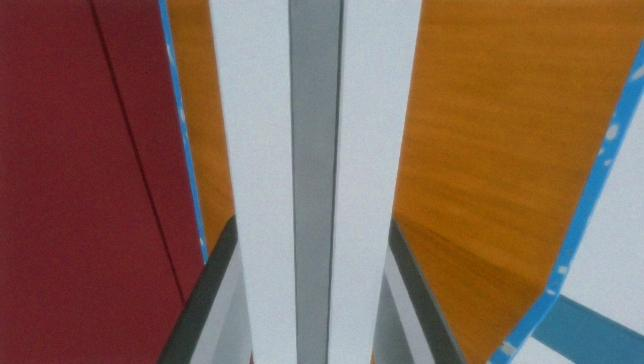

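Emit:
move(base={"x_m_s": 0.27, "for_s": 2.0})

Emit:
move(joints={"torso_squat_rad": 0.6, "torso_shift_rad": 0.25, "torso_pitch_rad": 0.7, "head_tilt_rad": 0.5}, min_time_s=3, cameras=["head_camera"])

Scene clock: 696.53 s.
Joint torques (N m): left_arm=[-23.51 8.22 10.21 -5.47 -2.35 -1.55 -0.31] | right_arm=[1.55 -8.45 -3.24 -6.01 0.2 -1.44 -0.31]
External joint torques (N m): left_arm=[-6.15 0.86 1.02 -1.84 -1.43 -0.8 -0.27] | right_arm=[-0.33 -0.15 0.63 -0.73 0.07 -0.2 -0.34]
Wrist force (N): left_arm=[-10.4 -0.5 -13.9] | right_arm=[-8.5 -2.3 -11.3]
Wrist torque (N m): left_arm=[-0.35 -0.32 0.37] | right_arm=[-0.08 -0.70 -0.36]
Wrist force, peak (N): left_arm=[-9.8 -0.1 -15.3] | right_arm=[-8.7 -2.6 -11.6]
move: done
base_odometry: x=+0.539 y=-0.673 heading=-0.001
lidar_m: 0.20 0.22 0.30 2.05 2.24 1.64 1.55 1.61 2.18 4.18 0.30 0.22
base_status: done (sent for 2 of 2 s)
joint_positions: torso_squat_rad=+0.500 torso_shift_rad=+0.300 torso_pitch_rad=+0.101 torso_yaw_rad=+0.000 left_shoulder_pitch_rad=-0.921 left_shoulder_roll_rad=+0.826 left_shoulder_yaw_rad=-0.597 left_elbow_rad=-1.889 left_forearm_roll_rad=+0.637 left_wrist_pitch_rad=+1.526 left_hand_roll_rad=+0.929 left_gripper_m=+0.031 right_shoulder_pitch_rad=+0.400 right_shoulder_roll_rad=-0.350 right_shoulder_yaw_rad=+0.004 right_elbow_rad=-1.200 right_forearm_roll_rad=-0.043 right_wrist_pitch_rad=-0.006 right_hand_roll_rad=+0.044 right_gripper_m=+0.100 head_pan_rad=+0.000 head_tilt_rad=+0.800
joint_status: not commanded
wheel_motors_off: 0
motor_effort: left_wheel=+1(37) right_wheel=-6(45)
contact_limits: left_gripper_m 672.5 mA
chest: x=-0.0153 y=+0.0004 z=+1.1752 quat_wxyz=(+0.999, +0.000, +0.050, +0.000) (m; base frame)
left_hand: x=+0.4991 y=+0.1769 z=+1.0484 quat_wxyz=(+0.940, +0.000, -0.340, -0.001) (m; base frame)
right_hand: x=+0.1820 y=-0.4332 z=+0.6440 quat_wxyz=(+0.924, -0.156, -0.340, +0.078) (m; base frame)
camera_calibration:
head_camera: T_world_to_cam=[[-0.0566925, -0.998209, 0.0191241, -0.018656], [-0.751891, 0.0300853, -0.658601, 0.980489], [0.656846, -0.051717, -0.752249, 0.955838], [0, 0, 0, 1]] pos_world=[0.108325, 0.00131216, 1.36514]
left_wrist_camera: T_world_to_cam=[[0.74569, 0.0200698, 0.665991, -1.07454], [-0.304229, -0.879013, 0.367125, -0.0455577], [0.592783, -0.476375, -0.649365, 0.548054], [0, 0, 0, 1]] pos_world=[0.462538, 0.242599, 1.08825]
right_wrist_camera: T_world_to_cam=[[-0.752915, -0.23461, -0.61488, 0.433076], [-0.318114, 0.94764, 0.0279513, 0.480521], [0.576127, 0.216647, -0.788125, 0.57068], [0, 0, 0, 1]] pos_world=[0.150145, -0.477393, 0.702626]

Scene clock: 699.83 s.
Joint torques (N m): left_arm=[-14.16 6.75 8.51 -8.03 -0.98 -0.4 0.1] | right_arm=[14.75 -6.5 -2.57 -0.11 0.35 -0.46 -0.25]
External joint torques (N m): left_arm=[-3.48 0.22 2.06 -1.73 -0.87 -0.24 0.1] | right_arm=[-1.2 -0.23 0.6 -0.62 0.35 -0.25 -0.25]
Wrist force (N): left_arm=[-2.0 -0.6 -17.5] | right_arm=[-5.3 -3.1 -12.5]
Wrist torque (N m): left_arm=[-0.32 -0.23 0.26] | right_arm=[0.02 -0.54 -0.32]
Wrist force, peak (N): left_arm=[-2.9 -0.3 -18.6] | right_arm=[-7.8 -2.7 -12.2]
move: done
base_odometry: x=+0.539 y=-0.673 heading=-0.001
lidar_m: 0.20 0.21 0.29 2.03 2.24 1.63 1.54 1.60 2.17 4.18 0.29 0.21
base_status: not commanded
joint_positions: torso_squat_rad=+0.600 torso_shift_rad=+0.250 torso_pitch_rad=+0.700 torso_yaw_rad=+0.000 left_shoulder_pitch_rad=-0.921 left_shoulder_roll_rad=+0.826 left_shoulder_yaw_rad=-0.597 left_elbow_rad=-1.889 left_forearm_roll_rad=+0.637 left_wrist_pitch_rad=+1.526 left_hand_roll_rad=+0.929 left_gripper_m=+0.031 right_shoulder_pitch_rad=+0.400 right_shoulder_roll_rad=-0.350 right_shoulder_yaw_rad=+0.004 right_elbow_rad=-1.200 right_forearm_roll_rad=-0.043 right_wrist_pitch_rad=-0.006 right_hand_roll_rad=+0.044 right_gripper_m=+0.100 head_pan_rad=+0.000 head_tilt_rad=+0.500
joint_status: all done
wheel_motors_off: 0
motor_effort: left_wheel=+1(2) right_wheel=-2(7)
contact_limits: left_gripper_m 672.5 mA
chest: x=+0.1145 y=+0.0004 z=+1.0769 quat_wxyz=(+0.939, +0.000, +0.343, +0.000) (m; base frame)
left_hand: x=+0.4676 y=+0.1768 z=+0.6819 quat_wxyz=(+0.999, -0.001, -0.048, +0.000) (m; base frame)
right_hand: x=-0.0227 y=-0.4332 z=+0.5271 quat_wxyz=(+0.983, -0.126, -0.052, +0.120) (m; base frame)
pictures: head_camera
camera_calibration:
head_camera: T_world_to_cam=[[-0.0483457, -0.998222, 0.0348755, -0.023764], [-0.912912, 0.0299926, -0.407052, 0.789167], [0.405282, -0.0515175, -0.912739, 0.945358], [0, 0, 0, 1]] pos_world=[0.336154, 0.00131162, 1.18493]

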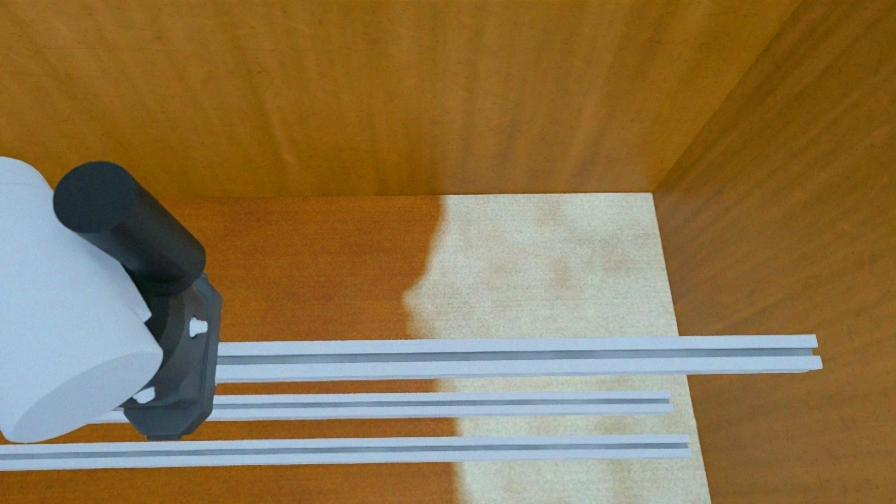

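Emit:
move(joints={"torso_squat_rad": 0.7, "torso_shift_rad": 0.3, "torso_pitch_rad": 1.0, "head_tilt_rad": 0.2}, min_time_s=2)

Emit:
move(target={"side": "left", "x": 0.378, "y": 0.172, "z": 0.42, "quat_wxyz": [1, 0, 0, -0.0075]}, min_time_s=1.5, cameras=["head_camera", "left_wrist_camera"])

Scene clock: 708.13 s.
Joint torques (N m): left_arm=[-8.64 5.35 5.69 -8.39 -0.05 0.56 0.05] | right_arm=[19.9 -3.95 -2.04 3.31 0.15 0.3 -0.16]
External joint torques (N m): left_arm=[-2.91 0.14 1.56 -1.54 -0.38 0.39 0.04] | right_arm=[-1.24 0.41 0.34 -0.15 0.21 -0.06 -0.15]
Wrist force (N): left_arm=[2.4 -0.4 -17.8] | right_arm=[-3.8 -3.6 -12.7]
Wrist torque (N m): left_arm=[-0.39 -0.17 0.24] | right_arm=[0.03 -0.45 -0.28]
Wrist force, peak (N): left_arm=[1.7 -0.3 -18.7] | right_arm=[-5.7 -3.1 -13.1]
move: done
base_odometry: x=+0.539 y=-0.673 heading=-0.001
lidar_m: 0.20 0.21 0.30 2.03 2.24 1.63 1.55 1.60 2.18 4.18 0.30 0.21
base_status: not commanded
joint_positions: torso_squat_rad=+0.700 torso_shift_rad=+0.300 torso_pitch_rad=+1.000 torso_yaw_rad=+0.000 left_shoulder_pitch_rad=-0.921 left_shoulder_roll_rad=+0.826 left_shoulder_yaw_rad=-0.597 left_elbow_rad=-1.889 left_forearm_roll_rad=+0.637 left_wrist_pitch_rad=+1.526 left_hand_roll_rad=+0.929 left_gripper_m=+0.031 right_shoulder_pitch_rad=+0.400 right_shoulder_roll_rad=-0.350 right_shoulder_yaw_rad=+0.004 right_elbow_rad=-1.200 right_forearm_roll_rad=-0.043 right_wrist_pitch_rad=-0.006 right_hand_roll_rad=+0.044 right_gripper_m=+0.100 head_pan_rad=+0.000 head_tilt_rad=+0.200
joint_status: all done
wheel_motors_off: 0
motor_effort: left_wheel=+2(3) right_wheel=-4(6)
contact_limits: left_gripper_m 672.5 mA
chest: x=+0.1908 y=+0.0003 z=+0.9591 quat_wxyz=(+0.877, +0.000, +0.480, +0.000) (m; base frame)
left_hand: x=+0.4117 y=+0.1768 z=+0.4774 quat_wxyz=(+0.995, -0.001, +0.102, +0.000) (m; base frame)
right_hand: x=-0.1028 y=-0.4332 z=+0.4744 quat_wxyz=(+0.980, -0.106, +0.096, +0.138) (m; base frame)
camera_calibration:
head_camera: T_world_to_cam=[[-0.0481744, -0.998235, 0.0347331, -0.0125118], [-0.91292, 0.0298943, -0.407043, 0.822292], [0.405286, -0.0513176, -0.912748, 0.747942], [0, 0, 0, 1]] pos_world=[0.446954, 0.00131107, 1.01783]
left_wrist_camera: T_world_to_cam=[[0.985423, 0.0199348, -0.168948, -0.329191], [0.0978177, -0.878919, 0.466834, -0.0758562], [-0.139186, -0.476555, -0.868057, 0.634782], [0, 0, 0, 1]] pos_world=[0.420165, 0.2424, 0.530823]
right_wrist_camera: T_world_to_cam=[[-0.949727, -0.234429, 0.207511, -0.295871], [-0.175719, 0.947705, 0.266416, 0.296349], [-0.259115, 0.216558, -0.941255, 0.587748], [0, 0, 0, 1]] pos_world=[-0.0766285, -0.477494, 0.535666]

Scene clock: 709.97 s.
Joint torques (N m): left_arm=[-2.71 2.43 1.61 -8.57 -0.53 -0.03 0.51] | right_arm=[19.9 -4.52 -1.99 3.39 0.1 -0.05 -0.08]
External joint torques (N m): left_arm=[-0.26 -1.39 -0.81 -1.54 -0.56 0.02 0.51] | right_arm=[-1.25 -0.16 0.39 -0.08 0.16 -0.4 -0.06]
Wrist force (N): left_arm=[-1.2 -0.4 -18.0] | right_arm=[-3.9 -3.5 -12.6]
Wrist torque (N m): left_arm=[-0.36 -0.29 0.24] | right_arm=[0.01 -0.47 -0.28]
Wrist force, peak (N): left_arm=[-1.2 -0.4 -18.7] | right_arm=[-4.0 -3.7 -12.9]
move: done
base_odometry: x=+0.539 y=-0.673 heading=-0.001
lidar_m: 0.20 0.22 0.31 2.04 2.24 1.63 1.55 1.61 2.18 4.17 0.28 0.22
base_status: not commanded
joint_positions: torso_squat_rad=+0.700 torso_shift_rad=+0.300 torso_pitch_rad=+1.000 torso_yaw_rad=+0.000 left_shoulder_pitch_rad=-0.763 left_shoulder_roll_rad=+0.768 left_shoulder_yaw_rad=-0.725 left_elbow_rad=-1.826 left_forearm_roll_rad=+0.262 left_wrist_pitch_rad=+1.223 left_hand_roll_rad=+1.026 left_gripper_m=+0.031 right_shoulder_pitch_rad=+0.400 right_shoulder_roll_rad=-0.350 right_shoulder_yaw_rad=+0.004 right_elbow_rad=-1.200 right_forearm_roll_rad=-0.043 right_wrist_pitch_rad=-0.006 right_hand_roll_rad=+0.044 right_gripper_m=+0.100 head_pan_rad=+0.000 head_tilt_rad=+0.200
joint_status: all done
wheel_motors_off: 0
motor_effort: left_wheel=+2(3) right_wheel=-3(5)
contact_limits: left_gripper_m 672.5 mA
chest: x=+0.1908 y=+0.0003 z=+0.9591 quat_wxyz=(+0.877, +0.000, +0.480, +0.000) (m; base frame)
left_hand: x=+0.3778 y=+0.1723 z=+0.4200 quat_wxyz=(+1.000, +0.000, +0.000, -0.008) (m; base frame)
left_hand_status: reached (checked arc, planned for 1.5 s): 0 mm and 0.1 deg off.
right_hand: x=-0.1028 y=-0.4332 z=+0.4744 quat_wxyz=(+0.980, -0.106, +0.096, +0.138) (m; base frame)
pictures: head_camera, left_wrist_camera
camera_calibration:
head_camera: T_world_to_cam=[[-0.0481744, -0.998235, 0.0347331, -0.0125118], [-0.91292, 0.0298943, -0.407043, 0.822292], [0.405286, -0.0513176, -0.912748, 0.747942], [0, 0, 0, 1]] pos_world=[0.446954, 0.00131107, 1.01783]
left_wrist_camera: T_world_to_cam=[[0.999418, 0.00550162, 0.0336655, -0.393247], [-0.0111734, -0.879667, 0.475458, -0.0119187], [0.0322302, -0.475558, -0.879094, 0.517813], [0, 0, 0, 1]] pos_world=[0.376195, 0.237929, 0.474112]

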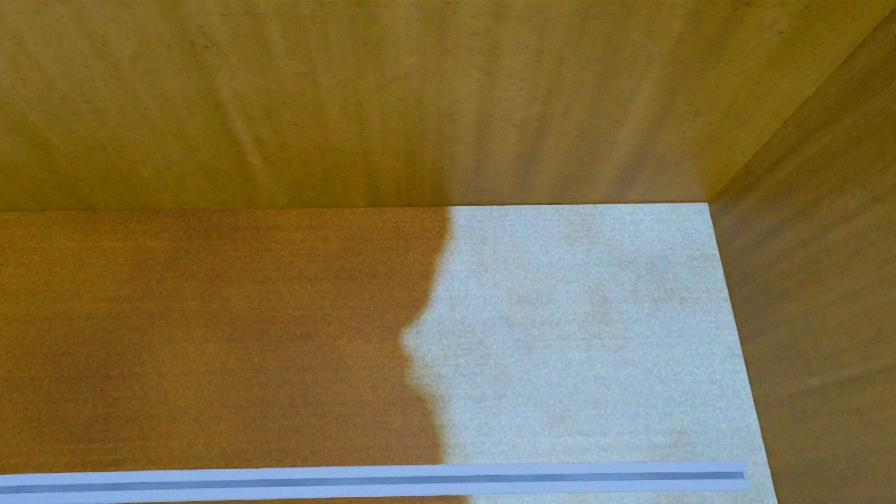

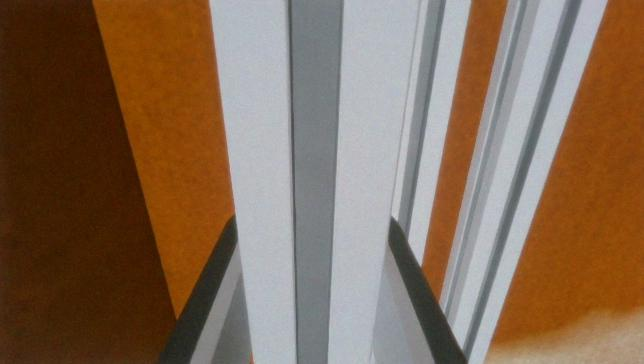

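Emit:
move(target={"side": "left", "x": 0.378, "y": 0.172, "z": 0.33, "quat_wxyz": [1, 0, 0, -0.0075]}, min_time_s=1.5, cameras=["left_wrist_camera"])

Emit:
move(target={"side": "left", "x": 0.378, "y": 0.172, "z": 0.308, "quat_wxyz": [1, 0, 0, -0.0075]}, min_time_s=1.2, cameras=["left_wrist_camera"])

Scene clock: 717.37 s.
Joint torques (N m): left_arm=[-4.52 2.47 0.64 -7.29 -0.23 -0.03 -0.34] | right_arm=[19.88 -4.72 -1.92 3.31 0.1 0.19 -0.39]
External joint torques (N m): left_arm=[-1.44 -0.23 -1.11 -1.77 -0.26 0.01 -0.34] | right_arm=[-1.26 -0.36 0.47 -0.16 0.16 -0.16 -0.37]
Wrist force (N): left_arm=[-1.0 -0.2 -18.3] | right_arm=[-4.0 -3.6 -12.9]
Wrist torque (N m): left_arm=[-0.44 -0.22 0.22] | right_arm=[0.05 -0.48 -0.28]
Wrist force, peak (N): left_arm=[-1.5 1.0 -19.0] | right_arm=[-4.0 -3.6 -13.1]
move: done
base_odometry: x=+0.539 y=-0.673 heading=-0.001
lidar_m: 0.20 0.22 0.30 2.03 2.24 1.63 1.55 1.60 2.18 4.18 0.29 0.22
base_status: not commanded
joint_positions: torso_squat_rad=+0.700 torso_shift_rad=+0.300 torso_pitch_rad=+1.000 torso_yaw_rad=+0.000 left_shoulder_pitch_rad=-0.866 left_shoulder_roll_rad=+0.587 left_shoulder_yaw_rad=-0.755 left_elbow_rad=-1.309 left_forearm_roll_rad=+0.241 left_wrist_pitch_rad=+0.910 left_hand_roll_rad=+0.932 left_gripper_m=+0.031 right_shoulder_pitch_rad=+0.400 right_shoulder_roll_rad=-0.350 right_shoulder_yaw_rad=+0.004 right_elbow_rad=-1.200 right_forearm_roll_rad=-0.043 right_wrist_pitch_rad=-0.006 right_hand_roll_rad=+0.044 right_gripper_m=+0.100 head_pan_rad=+0.000 head_tilt_rad=+0.200
joint_status: all done
wheel_motors_off: 0
motor_effort: left_wheel=+2(3) right_wheel=-3(5)
contact_limits: left_gripper_m 672.5 mA
chest: x=+0.1907 y=+0.0003 z=+0.9591 quat_wxyz=(+0.878, +0.000, +0.480, +0.000) (m; base frame)
left_hand: x=+0.3778 y=+0.1722 z=+0.3301 quat_wxyz=(+1.000, +0.000, +0.000, -0.007) (m; base frame)
left_hand_status: reached (checked arc, planned for 1.5 s): 0 mm and 0.0 deg off.
right_hand: x=-0.1028 y=-0.4332 z=+0.4744 quat_wxyz=(+0.980, -0.106, +0.096, +0.138) (m; base frame)
pictures: left_wrist_camera
camera_calibration:
left_wrist_camera: T_world_to_cam=[[0.999397, 0.00600701, 0.0341937, -0.390533], [-0.0109874, -0.879565, 0.475653, 0.0304799], [0.0329328, -0.475742, -0.878968, 0.438416], [0, 0, 0, 1]] pos_world=[0.376194, 0.237728, 0.38421]

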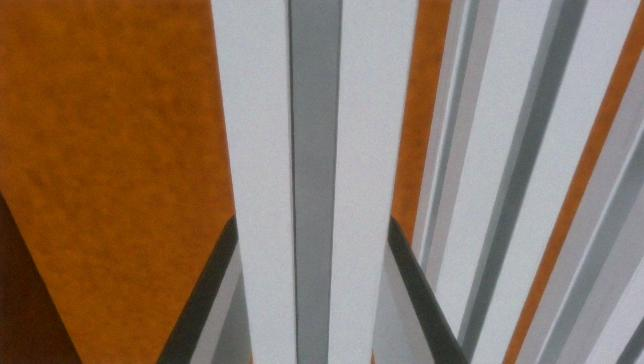

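Scene clock: 718.90 s.
Joint torques (N m): left_arm=[-4.6 1.67 0.86 -6.12 0.05 0.13 -0.15] | right_arm=[19.36 -4.21 -1.29 2.98 0.21 0.31 -0.22]
External joint torques (N m): left_arm=[-1.23 -0.65 -0.68 -1.12 0.03 0.18 -0.15] | right_arm=[-1.78 0.15 1.1 -0.48 0.28 -0.04 -0.2]
Wrist force (N): left_arm=[-1.0 -0.5 -18.0] | right_arm=[-3.8 -3.7 -12.8]
Wrist torque (N m): left_arm=[-0.43 -0.21 0.23] | right_arm=[0.05 -0.45 -0.29]
Wrist force, peak (N): left_arm=[-1.1 -0.1 -18.6] | right_arm=[-4.0 -3.5 -13.0]
move: done
base_odometry: x=+0.539 y=-0.673 heading=-0.001
lidar_m: 0.19 0.21 0.30 2.04 2.23 1.62 1.55 1.60 2.18 4.17 0.30 0.21
base_status: not commanded
joint_positions: torso_squat_rad=+0.700 torso_shift_rad=+0.300 torso_pitch_rad=+1.000 torso_yaw_rad=+0.000 left_shoulder_pitch_rad=-0.906 left_shoulder_roll_rad=+0.531 left_shoulder_yaw_rad=-0.759 left_elbow_rad=-1.147 left_forearm_roll_rad=+0.245 left_wrist_pitch_rad=+0.818 left_hand_roll_rad=+0.902 left_gripper_m=+0.031 right_shoulder_pitch_rad=+0.400 right_shoulder_roll_rad=-0.350 right_shoulder_yaw_rad=+0.004 right_elbow_rad=-1.200 right_forearm_roll_rad=-0.043 right_wrist_pitch_rad=-0.006 right_hand_roll_rad=+0.044 right_gripper_m=+0.100 head_pan_rad=+0.000 head_tilt_rad=+0.200
joint_status: all done
wheel_motors_off: 0
motor_effort: left_wheel=+2(2) right_wheel=-4(5)
contact_limits: left_gripper_m 672.5 mA
chest: x=+0.1907 y=+0.0003 z=+0.9591 quat_wxyz=(+0.878, +0.000, +0.480, +0.000) (m; base frame)
left_hand: x=+0.3776 y=+0.1725 z=+0.3086 quat_wxyz=(+1.000, +0.000, +0.000, -0.007) (m; base frame)
left_hand_status: reached (checked arc, planned for 1.2 s): 1 mm and 0.0 deg off.
right_hand: x=-0.1028 y=-0.4332 z=+0.4744 quat_wxyz=(+0.980, -0.106, +0.096, +0.138) (m; base frame)
pictures: left_wrist_camera
camera_calibration:
left_wrist_camera: T_world_to_cam=[[0.999397, 0.00599402, 0.0341953, -0.3896], [-0.0109849, -0.879777, 0.475259, 0.0411121], [0.032933, -0.475349, -0.879181, 0.41974], [0, 0, 0, 1]] pos_world=[0.375994, 0.238028, 0.362811]

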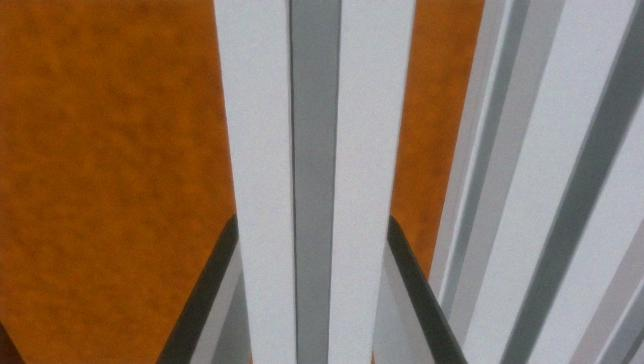

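Emit:
move(target={"side": "left", "x": 0.377, "y": 0.172, "z": 0.305, "quat_wxyz": [1, 0, 0, -0.0075]}, min_time_s=0.8)

Emit:
move(contact_limits={"left_gripper_m": 200})

Emit:
wait(seconds=1, cameras=["left_wrist_camera"])

Scene clock: 725.63 s.
Joint torques (N m): left_arm=[-6.62 -0.88 -0.23 -3.87 -0.06 -2.23 -0.23] | right_arm=[19.63 -4.3 -1.62 3.17 0.25 0.28 -0.12]
External joint torques (N m): left_arm=[-3.24 -3.14 -1.73 1.02 -0.07 -2.17 -0.23] | right_arm=[-1.5 0.06 0.77 -0.28 0.31 -0.07 -0.11]
Wrist force (N): left_arm=[-8.4 5.3 20.9] | right_arm=[-4.0 -3.6 -12.6]
Wrist torque (N m): left_arm=[-0.08 -0.48 0.27] | right_arm=[0.03 -0.46 -0.28]
Wrist force, peak (N): left_arm=[-9.3 5.9 21.7] | right_arm=[-4.0 -3.7 -13.1]
move: done
base_odometry: x=+0.539 y=-0.673 heading=-0.001
lidar_m: 0.20 0.22 0.30 2.03 2.24 1.63 1.54 1.60 2.17 4.17 0.30 0.21
base_status: not commanded
joint_positions: torso_squat_rad=+0.700 torso_shift_rad=+0.300 torso_pitch_rad=+1.000 torso_yaw_rad=+0.000 left_shoulder_pitch_rad=-0.912 left_shoulder_roll_rad=+0.522 left_shoulder_yaw_rad=-0.760 left_elbow_rad=-1.121 left_forearm_roll_rad=+0.245 left_wrist_pitch_rad=+0.803 left_hand_roll_rad=+0.899 left_gripper_m=+0.031 right_shoulder_pitch_rad=+0.400 right_shoulder_roll_rad=-0.350 right_shoulder_yaw_rad=+0.004 right_elbow_rad=-1.200 right_forearm_roll_rad=-0.043 right_wrist_pitch_rad=-0.006 right_hand_roll_rad=+0.044 right_gripper_m=+0.100 head_pan_rad=+0.000 head_tilt_rad=+0.200
joint_status: all done
wheel_motors_off: 0
motor_effort: left_wheel=+2(3) right_wheel=-3(5)
contact_limits: left_gripper_m 672.5 mA
chest: x=+0.1905 y=+0.0003 z=+0.9592 quat_wxyz=(+0.878, +0.000, +0.479, +0.000) (m; base frame)
left_hand: x=+0.3767 y=+0.1729 z=+0.3055 quat_wxyz=(+1.000, +0.001, +0.000, -0.007) (m; base frame)
left_hand_status: reached (checked arc, planned for 0.8 s): 1 mm and 0.1 deg off.
right_hand: x=-0.1027 y=-0.4331 z=+0.4743 quat_wxyz=(+0.980, -0.106, +0.096, +0.138) (m; base frame)
camera_calibration:
head_camera: T_world_to_cam=[[-0.0481134, -0.998245, 0.034518, -0.0124485], [-0.912665, 0.0298939, -0.407613, 0.82265], [0.405866, -0.051115, -0.912502, 0.747913], [0, 0, 0, 1]] pos_world=[0.446653, 0.0012107, 1.01823]
left_wrist_camera: T_world_to_cam=[[0.999395, 0.0061055, 0.0342424, -0.38864], [-0.010887, -0.880096, 0.47467, 0.0431771], [0.0330347, -0.474756, -0.879497, 0.41717], [0, 0, 0, 1]] pos_world=[0.375093, 0.238427, 0.359713]
right_wrist_camera: T_world_to_cam=[[-0.949835, -0.234599, 0.206823, -0.295567], [-0.176015, 0.947617, 0.266534, 0.296125], [-0.258518, 0.21676, -0.941373, 0.587932], [0, 0, 0, 1]] pos_world=[-0.0766267, -0.477393, 0.535666]

Scene clock: 725.97 s.
Joint torques (N m): left_arm=[-6.79 -0.46 0.14 -5.25 -0.25 -1.08 -0.14] | right_arm=[19.65 -4.6 -1.75 3.18 0.06 0.31 -0.16]
External joint torques (N m): left_arm=[-3.4 -2.71 -1.36 -0.36 -0.27 -1.02 -0.15] | right_arm=[-1.48 -0.24 0.64 -0.28 0.12 -0.04 -0.15]
Wrist force (N): left_arm=[-4.8 2.3 -2.8] | right_arm=[-4.1 -3.5 -12.6]
Wrist torque (N m): left_arm=[-0.24 -0.38 0.24] | right_arm=[0.03 -0.48 -0.28]
Wrist force, peak (N): left_arm=[-3.1 2.1 -10.1] | right_arm=[-3.8 -3.6 -13.0]
base_odometry: x=+0.539 y=-0.673 heading=-0.001
lidar_m: 0.19 0.22 0.30 2.04 2.25 1.63 1.54 1.60 2.16 4.18 0.29 0.22
base_status: not commanded
joint_positions: torso_squat_rad=+0.700 torso_shift_rad=+0.300 torso_pitch_rad=+1.000 torso_yaw_rad=+0.000 left_shoulder_pitch_rad=-0.912 left_shoulder_roll_rad=+0.522 left_shoulder_yaw_rad=-0.760 left_elbow_rad=-1.121 left_forearm_roll_rad=+0.245 left_wrist_pitch_rad=+0.802 left_hand_roll_rad=+0.899 left_gripper_m=+0.031 right_shoulder_pitch_rad=+0.400 right_shoulder_roll_rad=-0.350 right_shoulder_yaw_rad=+0.004 right_elbow_rad=-1.200 right_forearm_roll_rad=-0.043 right_wrist_pitch_rad=-0.006 right_hand_roll_rad=+0.044 right_gripper_m=+0.100 head_pan_rad=+0.000 head_tilt_rad=+0.200
joint_status: not commanded
wheel_motors_off: 0
motor_effort: left_wheel=+3(3) right_wheel=-1(3)
contact_limits: left_gripper_m 200 mA
chest: x=+0.1905 y=+0.0003 z=+0.9592 quat_wxyz=(+0.878, +0.000, +0.479, +0.000) (m; base frame)
left_hand: x=+0.3766 y=+0.1729 z=+0.3054 quat_wxyz=(+1.000, +0.001, +0.000, -0.007) (m; base frame)
right_hand: x=-0.1027 y=-0.4331 z=+0.4743 quat_wxyz=(+0.980, -0.106, +0.096, +0.138) (m; base frame)
camera_calibration:
head_camera: T_world_to_cam=[[-0.0481134, -0.998245, 0.034518, -0.0124451], [-0.912665, 0.0298939, -0.407613, 0.822609], [0.405866, -0.051115, -0.912502, 0.747822], [0, 0, 0, 1]] pos_world=[0.446653, 0.0012107, 1.01813]
left_wrist_camera: T_world_to_cam=[[0.999396, 0.00619425, 0.0341964, -0.388541], [-0.0107871, -0.880096, 0.474673, 0.043185], [0.0330364, -0.474755, -0.879498, 0.417084], [0, 0, 0, 1]] pos_world=[0.374993, 0.238426, 0.359613]
right_wrist_camera: T_world_to_cam=[[-0.949811, -0.234621, 0.206912, -0.295603], [-0.176011, 0.947613, 0.266551, 0.296141], [-0.258611, 0.216754, -0.941349, 0.587815], [0, 0, 0, 1]] pos_world=[-0.076627, -0.477393, 0.535566]

Scene clock: 726.97 s.
Joint torques (N m): left_arm=[-7.04 -0.1 0.32 -5.29 -0.27 -1.12 -0.13] | right_arm=[20.05 -4.15 -1.69 3.31 0.31 0.42 -0.33]
External joint torques (N m): left_arm=[-3.66 -2.36 -1.18 -0.4 -0.29 -1.06 -0.13] | right_arm=[-1.08 0.2 0.7 -0.15 0.37 0.07 -0.31]
Wrist force (N): left_arm=[-3.9 2.7 -4.7] | right_arm=[-4.0 -3.6 -12.8]
Wrist torque (N m): left_arm=[-0.27 -0.31 0.22] | right_arm=[0.03 -0.48 -0.29]
Wrist force, peak (N): left_arm=[-3.9 2.4 -5.8] | right_arm=[-4.1 -3.8 -12.9]
base_odometry: x=+0.539 y=-0.673 heading=-0.001
lidar_m: 0.20 0.22 0.30 2.04 2.24 1.64 1.54 1.60 2.18 4.17 0.29 0.21
base_status: not commanded
joint_positions: torso_squat_rad=+0.700 torso_shift_rad=+0.300 torso_pitch_rad=+1.000 torso_yaw_rad=+0.000 left_shoulder_pitch_rad=-0.912 left_shoulder_roll_rad=+0.522 left_shoulder_yaw_rad=-0.760 left_elbow_rad=-1.121 left_forearm_roll_rad=+0.245 left_wrist_pitch_rad=+0.802 left_hand_roll_rad=+0.899 left_gripper_m=+0.031 right_shoulder_pitch_rad=+0.400 right_shoulder_roll_rad=-0.350 right_shoulder_yaw_rad=+0.004 right_elbow_rad=-1.200 right_forearm_roll_rad=-0.043 right_wrist_pitch_rad=-0.006 right_hand_roll_rad=+0.044 right_gripper_m=+0.100 head_pan_rad=+0.000 head_tilt_rad=+0.200
joint_status: not commanded
wheel_motors_off: 0
motor_effort: left_wheel=+3(3) right_wheel=+0(3)
contact_limits: left_gripper_m 200 mA
chest: x=+0.1905 y=+0.0003 z=+0.9592 quat_wxyz=(+0.878, +0.000, +0.479, +0.000) (m; base frame)
left_hand: x=+0.3766 y=+0.1729 z=+0.3054 quat_wxyz=(+1.000, +0.001, +0.000, -0.007) (m; base frame)
right_hand: x=-0.1027 y=-0.4331 z=+0.4743 quat_wxyz=(+0.980, -0.106, +0.096, +0.138) (m; base frame)
wait: 1.00 s; at rest by 0.27 s
pictures: left_wrist_camera
camera_calibration:
left_wrist_camera: T_world_to_cam=[[0.999396, 0.00619425, 0.0341964, -0.388541], [-0.0107871, -0.880096, 0.474673, 0.043185], [0.0330364, -0.474755, -0.879498, 0.417084], [0, 0, 0, 1]] pos_world=[0.374993, 0.238426, 0.359613]

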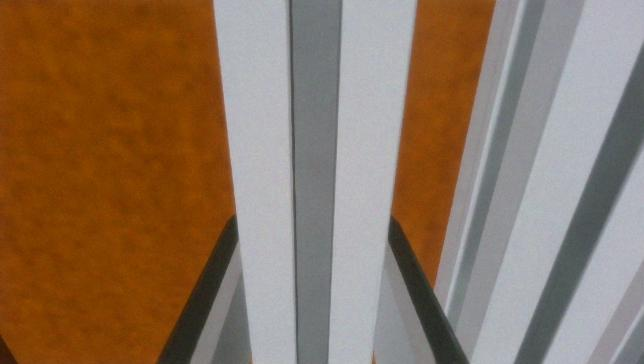

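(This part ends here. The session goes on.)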